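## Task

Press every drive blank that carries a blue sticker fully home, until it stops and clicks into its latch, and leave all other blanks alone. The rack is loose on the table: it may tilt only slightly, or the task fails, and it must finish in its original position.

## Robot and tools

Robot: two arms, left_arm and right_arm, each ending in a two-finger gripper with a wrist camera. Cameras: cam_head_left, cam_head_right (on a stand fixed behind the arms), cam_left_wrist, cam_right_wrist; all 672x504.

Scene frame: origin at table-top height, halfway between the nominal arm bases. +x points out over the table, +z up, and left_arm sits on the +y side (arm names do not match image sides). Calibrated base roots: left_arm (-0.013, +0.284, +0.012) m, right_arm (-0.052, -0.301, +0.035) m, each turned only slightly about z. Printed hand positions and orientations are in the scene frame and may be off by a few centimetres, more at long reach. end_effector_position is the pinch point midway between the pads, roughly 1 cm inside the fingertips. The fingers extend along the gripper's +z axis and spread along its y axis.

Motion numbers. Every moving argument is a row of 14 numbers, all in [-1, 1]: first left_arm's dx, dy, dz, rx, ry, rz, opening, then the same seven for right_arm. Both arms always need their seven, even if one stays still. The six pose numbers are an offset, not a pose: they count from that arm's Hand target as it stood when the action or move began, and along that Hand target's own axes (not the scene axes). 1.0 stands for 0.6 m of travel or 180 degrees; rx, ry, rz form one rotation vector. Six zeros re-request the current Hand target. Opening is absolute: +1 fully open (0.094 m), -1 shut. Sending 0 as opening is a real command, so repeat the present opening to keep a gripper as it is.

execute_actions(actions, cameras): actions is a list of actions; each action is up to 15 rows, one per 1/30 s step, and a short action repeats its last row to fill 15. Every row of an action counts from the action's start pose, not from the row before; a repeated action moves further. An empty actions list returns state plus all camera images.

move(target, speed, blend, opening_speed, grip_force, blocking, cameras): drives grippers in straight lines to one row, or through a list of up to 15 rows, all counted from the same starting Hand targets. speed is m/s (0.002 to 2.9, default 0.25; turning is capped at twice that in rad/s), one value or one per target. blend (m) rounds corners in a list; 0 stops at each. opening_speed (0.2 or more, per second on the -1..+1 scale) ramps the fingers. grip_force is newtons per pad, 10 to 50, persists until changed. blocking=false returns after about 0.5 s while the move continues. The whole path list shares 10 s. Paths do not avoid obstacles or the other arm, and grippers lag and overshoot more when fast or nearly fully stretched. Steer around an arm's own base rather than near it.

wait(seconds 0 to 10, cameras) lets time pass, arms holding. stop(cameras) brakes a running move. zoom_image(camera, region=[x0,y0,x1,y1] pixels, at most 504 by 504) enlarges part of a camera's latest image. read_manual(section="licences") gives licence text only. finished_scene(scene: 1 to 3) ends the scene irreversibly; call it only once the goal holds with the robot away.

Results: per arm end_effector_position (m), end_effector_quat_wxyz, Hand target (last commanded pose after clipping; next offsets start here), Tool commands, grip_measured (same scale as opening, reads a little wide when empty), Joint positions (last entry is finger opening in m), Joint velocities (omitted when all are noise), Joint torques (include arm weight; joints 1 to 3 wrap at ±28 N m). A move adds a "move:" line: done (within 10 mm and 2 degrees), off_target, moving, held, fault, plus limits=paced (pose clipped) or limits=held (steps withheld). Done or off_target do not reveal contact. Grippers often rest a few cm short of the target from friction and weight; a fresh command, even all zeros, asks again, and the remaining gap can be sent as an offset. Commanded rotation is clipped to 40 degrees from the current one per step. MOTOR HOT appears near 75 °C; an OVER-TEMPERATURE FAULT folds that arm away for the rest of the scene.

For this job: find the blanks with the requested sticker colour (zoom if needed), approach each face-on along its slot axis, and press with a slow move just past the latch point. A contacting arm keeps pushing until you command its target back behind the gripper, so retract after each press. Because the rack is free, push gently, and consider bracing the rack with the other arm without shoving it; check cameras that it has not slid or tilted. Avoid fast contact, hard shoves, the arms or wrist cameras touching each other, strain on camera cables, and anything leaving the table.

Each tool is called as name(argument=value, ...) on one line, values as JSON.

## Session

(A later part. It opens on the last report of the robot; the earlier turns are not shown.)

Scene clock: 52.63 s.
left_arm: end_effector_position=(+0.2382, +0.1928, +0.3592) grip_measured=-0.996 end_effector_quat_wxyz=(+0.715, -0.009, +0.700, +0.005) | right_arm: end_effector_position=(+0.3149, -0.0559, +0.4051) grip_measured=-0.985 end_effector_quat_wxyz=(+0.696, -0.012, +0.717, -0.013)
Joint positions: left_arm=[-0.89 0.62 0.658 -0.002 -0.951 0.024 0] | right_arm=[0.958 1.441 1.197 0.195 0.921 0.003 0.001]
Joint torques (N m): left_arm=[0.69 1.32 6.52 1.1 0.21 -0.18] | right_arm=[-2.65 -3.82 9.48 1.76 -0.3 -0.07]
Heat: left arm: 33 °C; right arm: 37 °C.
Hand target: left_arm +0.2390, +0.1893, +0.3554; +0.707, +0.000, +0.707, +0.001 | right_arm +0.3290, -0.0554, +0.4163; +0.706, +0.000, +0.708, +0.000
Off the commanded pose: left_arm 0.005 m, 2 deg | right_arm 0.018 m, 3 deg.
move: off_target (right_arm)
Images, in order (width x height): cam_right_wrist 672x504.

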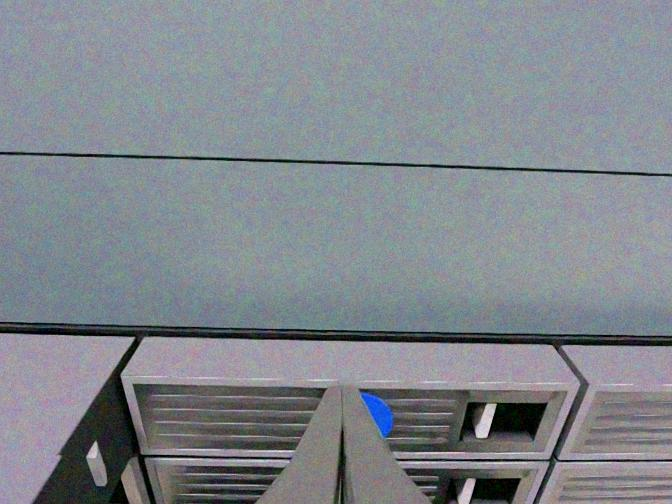

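move(target=[0,0,0,0,0,0,-1,0.0,0.0,0.018,0,0,0,-1], speed=0.04)

move(target=[0,0,0,0,0,0,-1,0.0,0.0,-0.11,0,0,0,-1], speed=0.1, cameras=["cam_right_wrist","cam_head_left"])

Scene clock: 54.23 s.
left_arm: end_effector_position=(+0.2382, +0.1928, +0.3592) grip_measured=-0.996 end_effector_quat_wxyz=(+0.715, -0.009, +0.700, +0.005) | right_arm: end_effector_position=(+0.3155, -0.0558, +0.4065) grip_measured=-0.985 end_effector_quat_wxyz=(+0.697, -0.011, +0.717, -0.013)
Joint positions: left_arm=[-0.89 0.62 0.658 -0.002 -0.951 0.024 0] | right_arm=[0.956 1.443 1.202 0.195 0.92 0.003 0.001]
Joint torques (N m): left_arm=[0.69 1.32 6.5 1.1 0.22 -0.16] | right_arm=[-4.83 -2.52 10.51 1.79 -0.53 -0.08]
Heat: left arm: 33 °C; right arm: 37 °C.
Hand target: left_arm +0.2390, +0.1893, +0.3554; +0.707, +0.000, +0.707, +0.001 | right_arm +0.3398, -0.0554, +0.4162; +0.706, +0.000, +0.708, +0.000
Off the commanded pose: left_arm 0.005 m, 2 deg | right_arm 0.026 m, 2 deg.
move: off_target (right_arm)

Scene clock: 56.03 s.
left_arm: end_effector_position=(+0.2382, +0.1928, +0.3592) grip_measured=-0.996 end_effector_quat_wxyz=(+0.715, -0.009, +0.700, +0.005) | right_arm: end_effector_position=(+0.2765, -0.0463, +0.4105) grip_measured=-0.985 end_effector_quat_wxyz=(+0.701, -0.014, +0.713, -0.003)
Joint positions: left_arm=[-0.89 0.62 0.658 -0.002 -0.951 0.024 0] | right_arm=[1.076 1.38 1.153 0.196 1.022 0.003 0.001]
Joint torques (N m): left_arm=[0.68 1.24 6.53 1.12 0.22 -0.15] | right_arm=[0.1 -7.28 5.42 1.45 0.09 -0.05]
Heat: left arm: 33 °C; right arm: 36 °C.
Hand target: left_arm +0.2390, +0.1893, +0.3554; +0.707, +0.000, +0.707, +0.001 | right_arm +0.2738, -0.0554, +0.4164; +0.706, +0.000, +0.708, +0.000
Off the commanded pose: left_arm 0.005 m, 2 deg | right_arm 0.011 m, 2 deg.
move: off_target (right_arm)
Images, in order (width x height): cam_head_left 672x504, cam_right_wrist 672x504.

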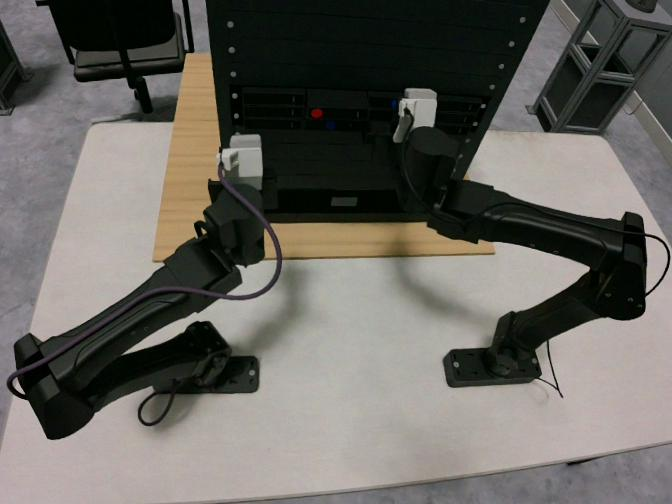

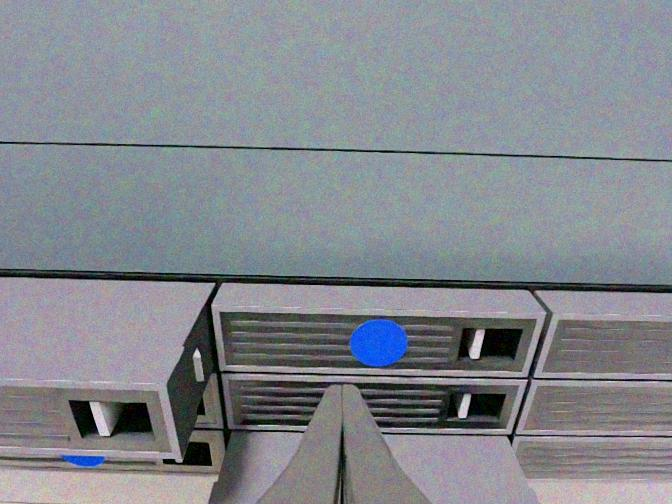

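finished_scene(scene=1)

The scene is finished: the task was done.


## Next scene

Press every drive blank that carries a yellow sticker fully home, until it stops and clicks into its latch, and leave all other blanks alone. The rack is loose on the table: it may tilt only slightly, or the task fails, and it must finish in its original position.

execute_actions(actions=[])

zoom_image(camera="cam_head_left", region=[210, 70, 510, 220])

Scene clock: 0.00 s.
left_arm: end_effector_position=(+0.3172, +0.2883, +0.3071) grip_measured=+1.000 end_effector_quat_wxyz=(+0.478, -0.116, +0.791, -0.364) | right_arm: end_effector_position=(+0.2194, -0.3113, +0.3402) grip_measured=+1.000 end_effector_quat_wxyz=(+0.569, +0.170, +0.783, +0.184)
Joint positions: left_arm=[0.496 1.041 0.924 -0.35 0.905 -0.418 0.094] | right_arm=[-0.237 0.627 0.815 -0.497 -0.358 0.414 0.094]
Joint velocities: within noise
Joint torques (N m): no reading
Heat: left arm: 29 °C; right arm: 30 °C.
Hand target: left_arm +0.3155, +0.2839, +0.3206; +0.493, -0.095, +0.785, -0.362 | right_arm +0.2186, -0.3117, +0.3463; +0.576, +0.165, +0.780, +0.181
Tool commands: left_gripper/opening=+1.0 right_gripper/opening=+1.0

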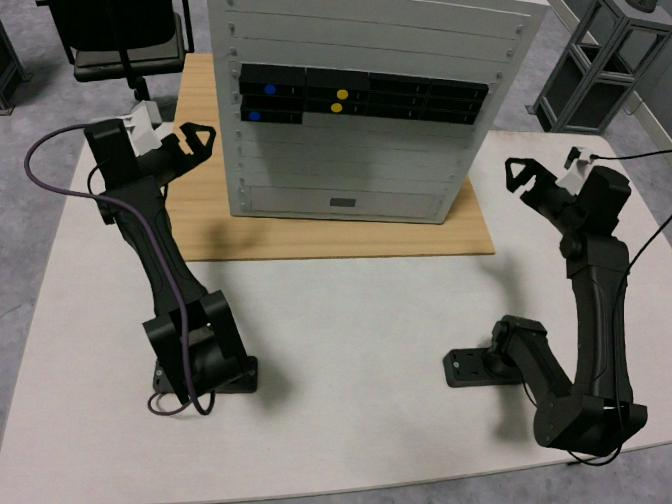

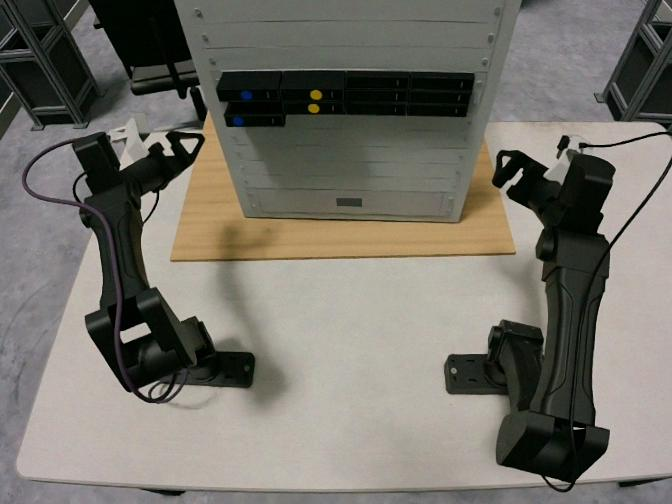

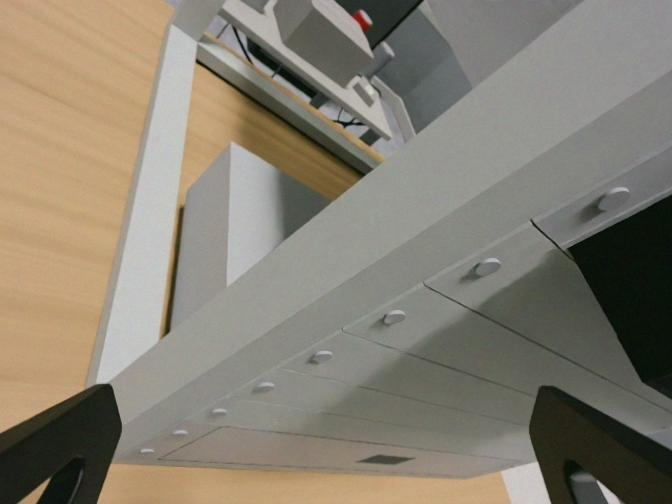

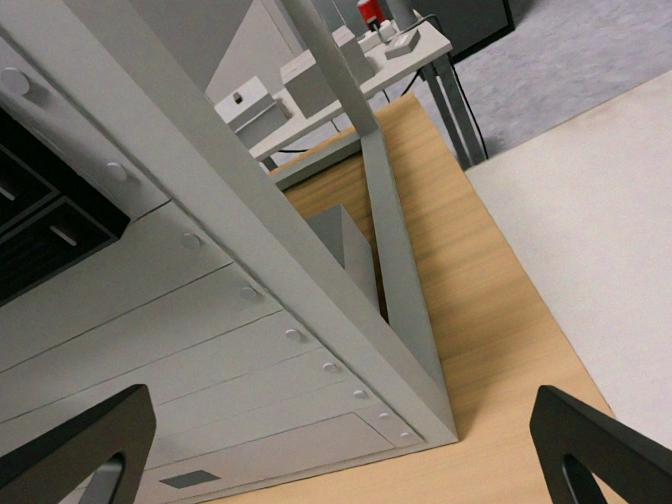

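Scaled by 1.680 from the camera's 672x504 image, which has a finer 960x720 frame.

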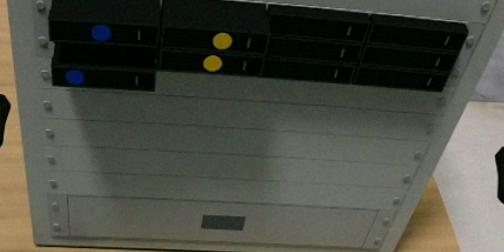

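move(target=[[0.066,-0.135,-0.156,-0.1245,-0.1361,0.2131,-1,0,0,0,0,0,0,1],[0.203,-0.415,-0.0065,-0.1245,-0.1361,0.2131,-1,0,0,0,0,0,0,1]], speed=0.2, blend=0.03, cameras=["cam_left_wrist"])

Scene clock: 6.60 s.
left_arm: end_effector_position=(+0.1997, +0.0379, +0.3846) grip_measured=-0.996 end_effector_quat_wxyz=(+0.699, +0.036, +0.714, +0.019) | right_arm: end_effector_position=(+0.2194, -0.3113, +0.3402) grip_measured=+1.000 end_effector_quat_wxyz=(+0.569, +0.170, +0.783, +0.184)
Joint positions: left_arm=[-1.398 1.194 1.043 0.012 -1.416 -0.059 0] | right_arm=[-0.237 0.627 0.815 -0.497 -0.358 0.414 0.094]
Joint torques (N m): left_arm=[-0.36 -3.26 7.6 1.89 -0.24 0.11] | right_arm=[-0.03 0.24 7.32 1.59 -0.08 -0.04]
Heat: left arm: 29 °C; right arm: 31 °C.
Hand target: left_arm +0.2001, +0.0448, +0.4006; +0.707, +0.000, +0.707, +0.001 | right_arm +0.2186, -0.3117, +0.3463; +0.576, +0.165, +0.780, +0.181
Off the commanded pose: left_arm 0.017 m, 5 deg | right_arm 0.006 m, 1 deg.
move: off_target (left_arm)
Images, in order (width x height): cam_left_wrist 672x504.

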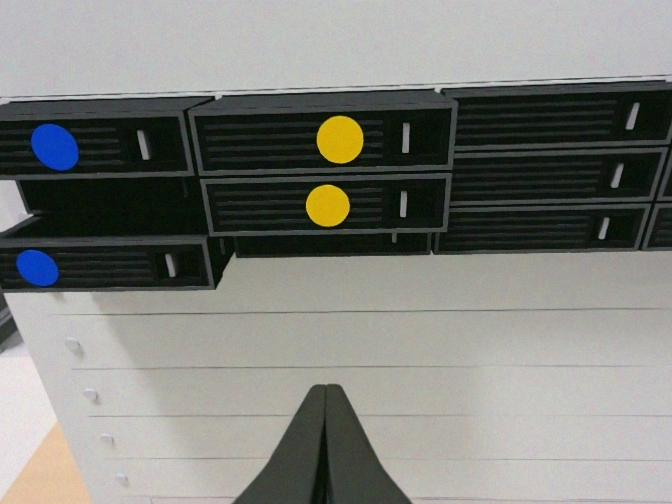

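move(target=[-0.057,0.002,0.083,0,0,0,-1,0,0,0,0,0,0,1], speed=0.15, cameras=["cam_left_wrist"])

Scene clock: 9.57 s.
left_arm: end_effector_position=(+0.2502, +0.0463, +0.4180) grip_measured=-0.996 end_effector_quat_wxyz=(+0.701, +0.013, +0.713, +0.021) | right_arm: end_effector_position=(+0.2194, -0.3113, +0.3402) grip_measured=+1.000 end_effector_quat_wxyz=(+0.569, +0.170, +0.783, +0.184)
Joint positions: left_arm=[-1.199 1.243 1.18 0.012 -1.253 -0.001 0] | right_arm=[-0.237 0.627 0.815 -0.497 -0.358 0.414 0.094]
Joint torques (N m): left_arm=[0.59 -3.1 8.95 1.55 0.18 0.09] | right_arm=[-0.05 0.23 7.32 1.59 -0.08 -0.04]
Heat: left arm: 30 °C; right arm: 31 °C.
Hand target: left_arm +0.2499, +0.0460, +0.4348; +0.707, +0.000, +0.707, +0.001 | right_arm +0.2186, -0.3117, +0.3463; +0.576, +0.165, +0.780, +0.181
Off the commanded pose: left_arm 0.017 m, 3 deg | right_arm 0.006 m, 1 deg.
move: off_target (left_arm)
Images, in order (width x height): cam_left_wrist 672x504.

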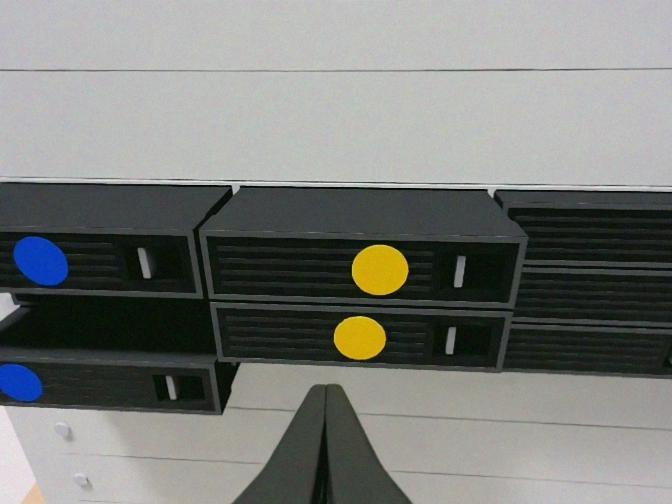

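move(target=[-0.014,-0.016,0.067,0,0,0,-1,0,0,0,0,0,0,1], speed=0.12, cameras=["cam_left_wrist"])

Scene clock: 11.93 s.
left_arm: end_effector_position=(+0.2909, +0.0366, +0.4252) grip_measured=-0.996 end_effector_quat_wxyz=(+0.699, +0.012, +0.714, +0.020) | right_arm: end_effector_position=(+0.2194, -0.3113, +0.3402) grip_measured=+1.000 end_effector_quat_wxyz=(+0.569, +0.170, +0.783, +0.184)
Joint positions: left_arm=[-1.071 1.341 1.281 0.012 -1.126 0.002 0] | right_arm=[-0.237 0.627 0.815 -0.497 -0.358 0.414 0.094]
Joint torques (N m): left_arm=[0.54 -3.92 9.07 1.58 0.17 0.03] | right_arm=[-0.03 0.24 7.31 1.58 -0.08 -0.04]
Heat: left arm: 30 °C; right arm: 32 °C.
Hand target: left_arm +0.2901, +0.0364, +0.4432; +0.707, +0.000, +0.707, +0.001 | right_arm +0.2186, -0.3117, +0.3463; +0.576, +0.165, +0.780, +0.181
Off the commanded pose: left_arm 0.018 m, 3 deg | right_arm 0.006 m, 1 deg.
move: off_target (left_arm)
Images, in order (width x height): cam_left_wrist 672x504.

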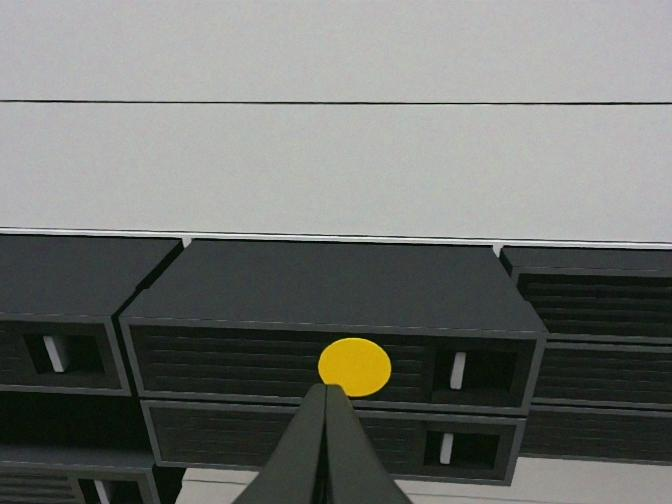

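move(target=[-0.0,-0.003,0.055,0,0,0,-1,0,0,0,0,0,0,1], speed=0.06, cameras=["cam_left_wrist"])

Scene clock: 13.97 s.
left_arm: end_effector_position=(+0.3220, +0.0340, +0.4227) grip_measured=-0.996 end_effector_quat_wxyz=(+0.696, +0.016, +0.718, +0.022) | right_arm: end_effector_position=(+0.2194, -0.3113, +0.3402) grip_measured=+1.000 end_effector_quat_wxyz=(+0.569, +0.170, +0.783, +0.184)
Joint positions: left_arm=[-0.979 1.404 1.332 0.012 -1.029 0.002 0] | right_arm=[-0.237 0.627 0.815 -0.497 -0.358 0.414 0.094]
Joint torques (N m): left_arm=[0.64 -4.44 9.18 1.79 0.18 0.05] | right_arm=[-0.02 0.24 7.34 1.59 -0.08 -0.04]
Heat: left arm: 30 °C; right arm: 32 °C.
Hand target: left_arm +0.3231, +0.0347, +0.4432; +0.707, +0.000, +0.707, +0.001 | right_arm +0.2186, -0.3117, +0.3463; +0.576, +0.165, +0.780, +0.181
Off the commanded pose: left_arm 0.021 m, 4 deg | right_arm 0.006 m, 1 deg.
move: off_target (left_arm)
Images, in order (width x height): cam_left_wrist 672x504.

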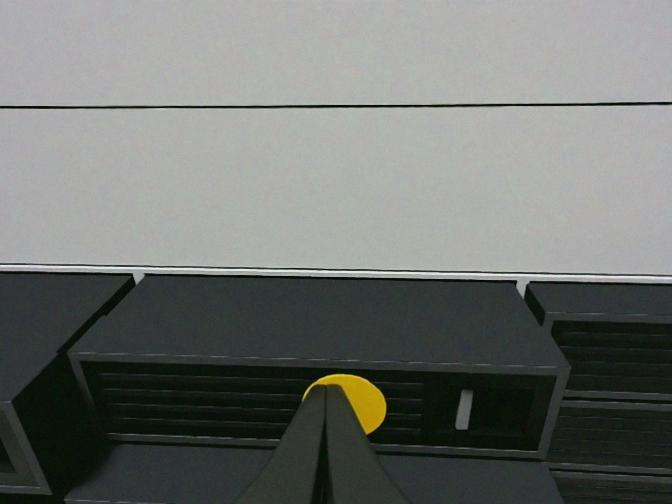

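move(target=[-0.008,-0.0,0.045,0,0,0,-1,0,0,0,0,0,0,1], speed=0.06, cameras=["cam_left_wrist"])

Scene clock: 15.27 s.
left_arm: end_effector_position=(+0.3429, +0.0332, +0.4286) grip_measured=-0.996 end_effector_quat_wxyz=(+0.697, +0.011, +0.717, +0.020) | right_arm: end_effector_position=(+0.2194, -0.3113, +0.3402) grip_measured=+1.000 end_effector_quat_wxyz=(+0.569, +0.170, +0.783, +0.184)
Joint positions: left_arm=[-0.924 1.455 1.393 0.012 -0.978 0.002 0] | right_arm=[-0.237 0.627 0.815 -0.497 -0.358 0.414 0.094]
Joint torques (N m): left_arm=[1.62 -4.38 9.85 1.72 0.35 0.06] | right_arm=[-0.03 0.23 7.3 1.59 -0.08 -0.04]
Heat: left arm: 30 °C; right arm: 32 °C.
Hand target: left_arm +0.3501, +0.0347, +0.4480; +0.707, +0.000, +0.707, +0.001 | right_arm +0.2186, -0.3117, +0.3463; +0.576, +0.165, +0.780, +0.181
Off the commanded pose: left_arm 0.021 m, 3 deg | right_arm 0.006 m, 1 deg.
move: off_target (left_arm)
Images, in order (width x height): cam_left_wrist 672x504.

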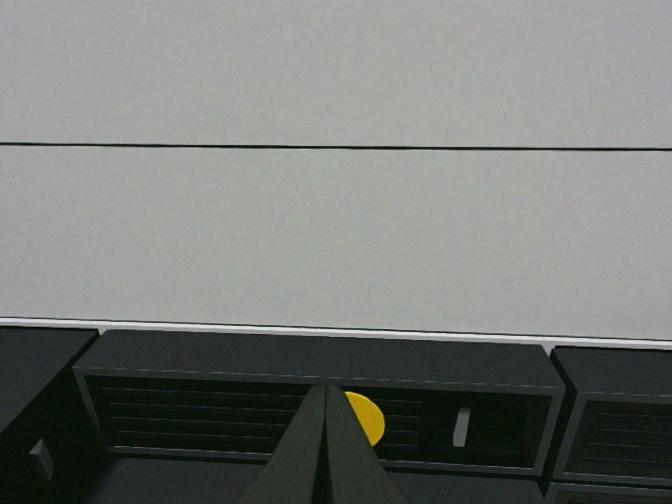

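move(target=[0.006,-0.0,0.02,0,0,0,-1,0,0,0,0,0,0,1], speed=0.05)

move(target=[0.0,-0.0,0.015,0,0,0,-1,0,0,0,0,0,0,1], speed=0.04, cameras=["cam_left_wrist"])

Scene clock: 17.00 s.
left_arm: end_effector_position=(+0.3431, +0.0328, +0.4280) grip_measured=-0.996 end_effector_quat_wxyz=(+0.697, +0.011, +0.717, +0.020) | right_arm: end_effector_position=(+0.2194, -0.3113, +0.3402) grip_measured=+1.000 end_effector_quat_wxyz=(+0.569, +0.170, +0.783, +0.184)
Joint positions: left_arm=[-0.924 1.456 1.393 0.012 -0.978 0.002 0] | right_arm=[-0.237 0.627 0.815 -0.497 -0.358 0.414 0.094]
Joint torques (N m): left_arm=[4.16 -3.02 10.02 1.93 0.63 0.08] | right_arm=[-0.05 0.23 7.32 1.59 -0.08 -0.04]
Heat: left arm: 30 °C; right arm: 32 °C.
Hand target: left_arm +0.3621, +0.0347, +0.4445; +0.707, +0.000, +0.707, +0.001 | right_arm +0.2186, -0.3117, +0.3463; +0.576, +0.165, +0.780, +0.181
Off the commanded pose: left_arm 0.025 m, 3 deg | right_arm 0.006 m, 1 deg.
move: off_target (left_arm)

Scene clock: 18.00 s.
left_arm: end_effector_position=(+0.3438, +0.0327, +0.4281) grip_measured=-0.996 end_effector_quat_wxyz=(+0.697, +0.011, +0.717, +0.020) | right_arm: end_effector_position=(+0.2194, -0.3113, +0.3402) grip_measured=+1.000 end_effector_quat_wxyz=(+0.569, +0.170, +0.783, +0.184)
Joint positions: left_arm=[-0.923 1.458 1.394 0.012 -0.977 0.002 0] | right_arm=[-0.237 0.627 0.815 -0.497 -0.358 0.414 0.094]
Joint torques (N m): left_arm=[5.91 -2.03 10.66 2.01 0.8 0.07] | right_arm=[-0.05 0.23 7.34 1.59 -0.08 -0.04]
Heat: left arm: 30 °C; right arm: 32 °C.
Hand target: left_arm +0.3711, +0.0347, +0.4445; +0.707, +0.000, +0.707, +0.001 | right_arm +0.2186, -0.3117, +0.3463; +0.576, +0.165, +0.780, +0.181
Off the commanded pose: left_arm 0.032 m, 3 deg | right_arm 0.006 m, 1 deg.
move: off_target (left_arm)
Images, in order (width x height): cam_left_wrist 672x504.

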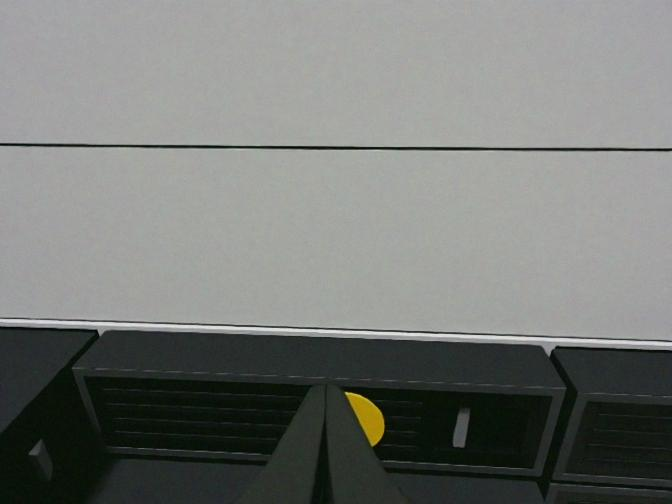

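move(target=[[0,0,-0.12,0,0,0,-1,0,0,0,0,0,0,1],[0.05,0.004,-0.15,0,0,0,-1,0,0,0,0,0,0,1]], speed=0.1, blend=[0.005,0], cameras=["cam_left_wrist"])

Scene clock: 21.27 s.
left_arm: end_effector_position=(+0.2872, +0.0293, +0.3978) grip_measured=-0.996 end_effector_quat_wxyz=(+0.692, +0.034, +0.720, +0.026) | right_arm: end_effector_position=(+0.2194, -0.3113, +0.3402) grip_measured=+1.000 end_effector_quat_wxyz=(+0.569, +0.170, +0.783, +0.184)
Joint positions: left_arm=[-1.088 1.337 1.194 0.052 -1.12 0.002 0] | right_arm=[-0.237 0.627 0.815 -0.497 -0.358 0.414 0.094]
Joint torques (N m): left_arm=[-0.62 -6.23 5.72 2.14 -0.19 -0.08] | right_arm=[-0.02 0.23 7.32 1.59 -0.08 -0.04]
Heat: left arm: 30 °C; right arm: 32 °C.
Hand target: left_arm +0.2811, +0.0371, +0.4144; +0.707, +0.000, +0.707, +0.001 | right_arm +0.2186, -0.3117, +0.3463; +0.576, +0.165, +0.780, +0.181
Off the commanded pose: left_arm 0.019 m, 5 deg | right_arm 0.006 m, 1 deg.
move: off_target (left_arm)
Images, in order (width x height): cam_left_wrist 672x504.

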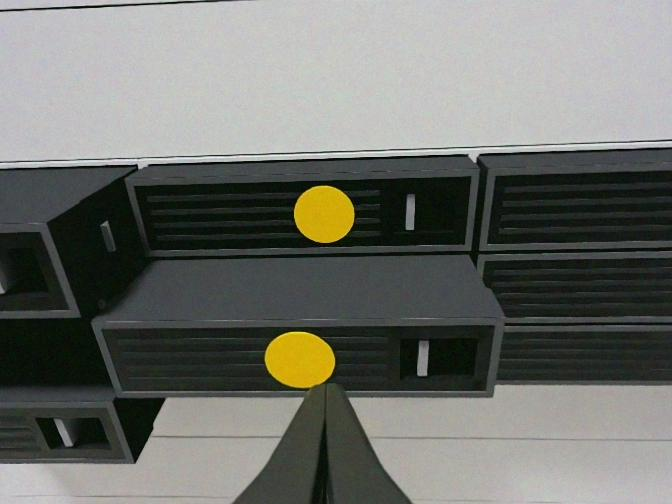

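move(target=[-0.003,0.003,0.07,0,0,0,-1,0,0,0,0,0,0,1], speed=0.06, cameras=["cam_left_wrist"])

Scene clock: 23.73 s.
left_arm: end_effector_position=(+0.3208, +0.0405, +0.3876) grip_measured=-0.996 end_effector_quat_wxyz=(+0.687, +0.029, +0.725, +0.035) | right_arm: end_effector_position=(+0.2194, -0.3113, +0.3402) grip_measured=+1.000 end_effector_quat_wxyz=(+0.569, +0.170, +0.783, +0.184)
Joint positions: left_arm=[-0.972 1.372 1.194 0.075 -1.023 0.002 0] | right_arm=[-0.237 0.627 0.815 -0.497 -0.358 0.414 0.094]
Joint torques (N m): left_arm=[0.65 -4.46 9.51 2.25 0.17 0.04] | right_arm=[-0.06 0.23 7.31 1.59 -0.08 -0.03]
Heat: left arm: 31 °C; right arm: 32 °C.
Hand target: left_arm +0.3231, +0.0389, +0.4162; +0.707, +0.000, +0.707, +0.001 | right_arm +0.2186, -0.3117, +0.3463; +0.576, +0.165, +0.780, +0.181
Off the commanded pose: left_arm 0.029 m, 6 deg | right_arm 0.006 m, 1 deg.
move: off_target (left_arm)
Images, in order (width x height): cam_left_wrist 672x504.

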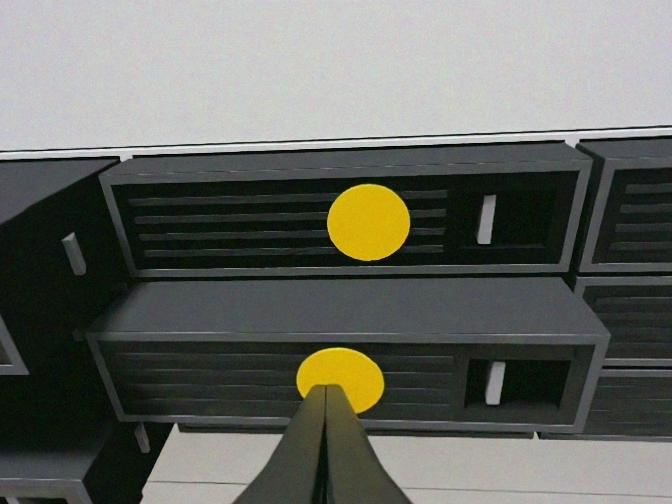

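move(target=[[-0.013,0,-0.017,0,0,0,-1,0,0,0,0,0,0,1],[-0.014,-0.003,0.025,0,0,0,-1,0,0,0,0,0,0,1]], speed=0.06, cameras=["cam_left_wrist"])

Scene clock: 26.10 s.
left_arm: end_effector_position=(+0.3348, +0.0359, +0.4012) grip_measured=-0.996 end_effector_quat_wxyz=(+0.692, +0.022, +0.721, +0.024) | right_arm: end_effector_position=(+0.2194, -0.3113, +0.3402) grip_measured=+1.000 end_effector_quat_wxyz=(+0.569, +0.170, +0.783, +0.184)
Joint positions: left_arm=[-0.938 1.413 1.264 0.075 -0.983 0.002 0] | right_arm=[-0.237 0.627 0.815 -0.497 -0.358 0.414 0.094]
Joint torques (N m): left_arm=[0.69 -4.63 9.32 1.99 0.18 0.04] | right_arm=[-0.03 0.23 7.31 1.59 -0.08 -0.04]
Heat: left arm: 31 °C; right arm: 32 °C.
Hand target: left_arm +0.3381, +0.0371, +0.4246; +0.707, +0.000, +0.707, +0.001 | right_arm +0.2186, -0.3117, +0.3463; +0.576, +0.165, +0.780, +0.181
Off the commanded pose: left_arm 0.024 m, 4 deg | right_arm 0.006 m, 1 deg.
move: off_target (left_arm)
Images, in order (width x height): cam_left_wrist 672x504.

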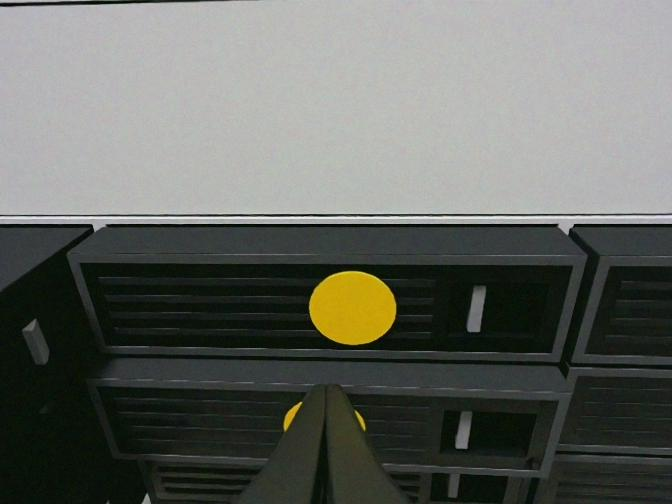

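move(target=[0.006,0,0.022,0,0,0,-1,0,0,0,0,0,0,1], speed=0.05)

move(target=[0.0,-0.0,0.025,0,0,0,-1,0,0,0,0,0,0,1], speed=0.04, cameras=["cam_left_wrist"])

Scene clock: 27.83 s.
left_arm: end_effector_position=(+0.3427, +0.0353, +0.3992) grip_measured=-0.996 end_effector_quat_wxyz=(+0.691, +0.024, +0.723, +0.024) | right_arm: end_effector_position=(+0.2194, -0.3113, +0.3402) grip_measured=+1.000 end_effector_quat_wxyz=(+0.569, +0.170, +0.783, +0.184)
Joint positions: left_arm=[-0.916 1.43 1.275 0.077 -0.958 0.002 0] | right_arm=[-0.237 0.627 0.815 -0.497 -0.358 0.414 0.094]
Joint torques (N m): left_arm=[1.57 -4.04 9.25 2.21 0.21 0.06] | right_arm=[-0.02 0.24 7.34 1.58 -0.08 -0.05]
Heat: left arm: 31 °C; right arm: 33 °C.
Hand target: left_arm +0.3513, +0.0371, +0.4211; +0.707, +0.000, +0.707, +0.001 | right_arm +0.2186, -0.3117, +0.3463; +0.576, +0.165, +0.780, +0.181
Off the commanded pose: left_arm 0.024 m, 5 deg | right_arm 0.006 m, 1 deg.
move: off_target (left_arm)

Scene clock: 28.83 s.
left_arm: end_effector_position=(+0.3432, +0.0347, +0.3997) grip_measured=-0.996 end_effector_quat_wxyz=(+0.691, +0.024, +0.723, +0.024) | right_arm: end_effector_position=(+0.2194, -0.3113, +0.3402) grip_measured=+1.000 end_effector_quat_wxyz=(+0.569, +0.170, +0.783, +0.184)
Joint positions: left_arm=[-0.916 1.433 1.279 0.075 -0.958 0.002 0] | right_arm=[-0.237 0.627 0.815 -0.497 -0.358 0.414 0.094]
Joint torques (N m): left_arm=[4.71 -2.25 10.48 2.28 0.57 0.08] | right_arm=[-0.03 0.23 7.32 1.59 -0.08 -0.04]
Heat: left arm: 31 °C; right arm: 33 °C.
Hand target: left_arm +0.3663, +0.0371, +0.4211; +0.707, +0.000, +0.707, +0.001 | right_arm +0.2186, -0.3117, +0.3463; +0.576, +0.165, +0.780, +0.181
Off the commanded pose: left_arm 0.032 m, 5 deg | right_arm 0.006 m, 1 deg.
move: off_target (left_arm)
Images, in order (width x height): cam_left_wrist 672x504.

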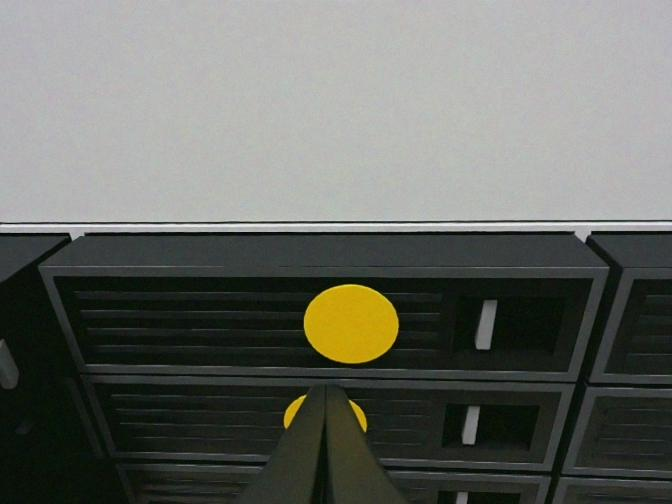

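move(target=[0.0,-0.0,0.008,0,0,0,-1,0,0,0,0,0,0,1], speed=0.04)

move(target=[0,0,-0.16,0,0,0,-1,0,0,0,0,0,0,1], speed=0.12, cameras=["cam_left_wrist","cam_head_left"])

Scene clock: 30.33 s.
left_arm: end_effector_position=(+0.3435, +0.0352, +0.3997) grip_measured=-0.996 end_effector_quat_wxyz=(+0.691, +0.024, +0.723, +0.025) | right_arm: end_effector_position=(+0.2194, -0.3113, +0.3402) grip_measured=+1.000 end_effector_quat_wxyz=(+0.569, +0.170, +0.783, +0.184)
Joint positions: left_arm=[-0.915 1.433 1.279 0.075 -0.958 0.004 0] | right_arm=[-0.237 0.627 0.815 -0.497 -0.358 0.414 0.094]
Joint torques (N m): left_arm=[5.64 -1.76 10.88 2.33 0.7 0.06] | right_arm=[-0.03 0.23 7.34 1.59 -0.08 -0.03]
Heat: left arm: 31 °C; right arm: 33 °C.
Hand target: left_arm +0.3711, +0.0372, +0.4211; +0.707, +0.000, +0.707, +0.001 | right_arm +0.2186, -0.3117, +0.3463; +0.576, +0.165, +0.780, +0.181
Off the commanded pose: left_arm 0.035 m, 5 deg | right_arm 0.006 m, 1 deg.
move: off_target (left_arm)

Scene clock: 32.03 s.
left_arm: end_effector_position=(+0.2781, +0.0256, +0.4116) grip_measured=-0.996 end_effector_quat_wxyz=(+0.701, +0.022, +0.713, +0.007) | right_arm: end_effector_position=(+0.2194, -0.3113, +0.3402) grip_measured=+1.000 end_effector_quat_wxyz=(+0.569, +0.170, +0.783, +0.184)
Joint positions: left_arm=[-1.12 1.329 1.212 0.077 -1.141 0.004 0] | right_arm=[-0.237 0.627 0.815 -0.497 -0.358 0.414 0.094]
Joint torques (N m): left_arm=[-0.42 -5.93 5.65 1.69 -0.12 0] | right_arm=[-0.03 0.23 7.32 1.59 -0.08 -0.04]
Heat: left arm: 31 °C; right arm: 33 °C.
Hand target: left_arm +0.2751, +0.0371, +0.4210; +0.707, +0.000, +0.707, +0.001 | right_arm +0.2186, -0.3117, +0.3463; +0.576, +0.165, +0.780, +0.181
Off the commanded pose: left_arm 0.015 m, 3 deg | right_arm 0.006 m, 1 deg.
move: off_target (left_arm)
Images, in order (width x height): cam_head_left 672x504, cam_left_wrist 672x504.

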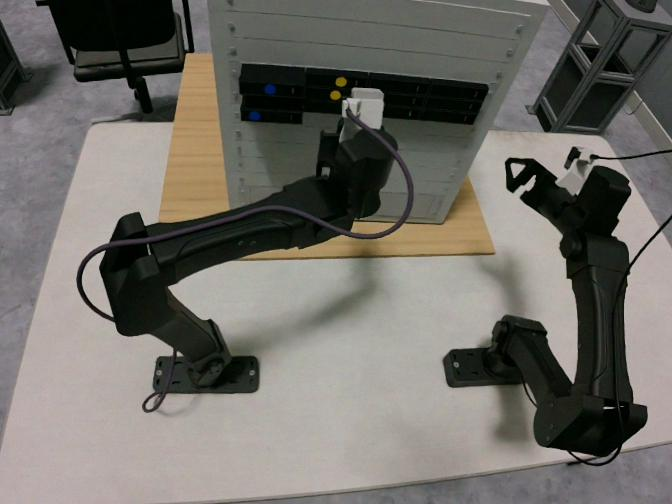

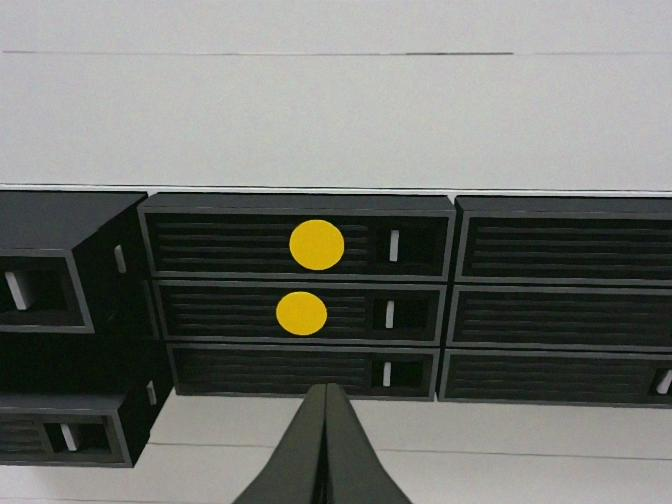

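Both are flush.

finished_scene(scene=2)

The scene is finished: the task was done.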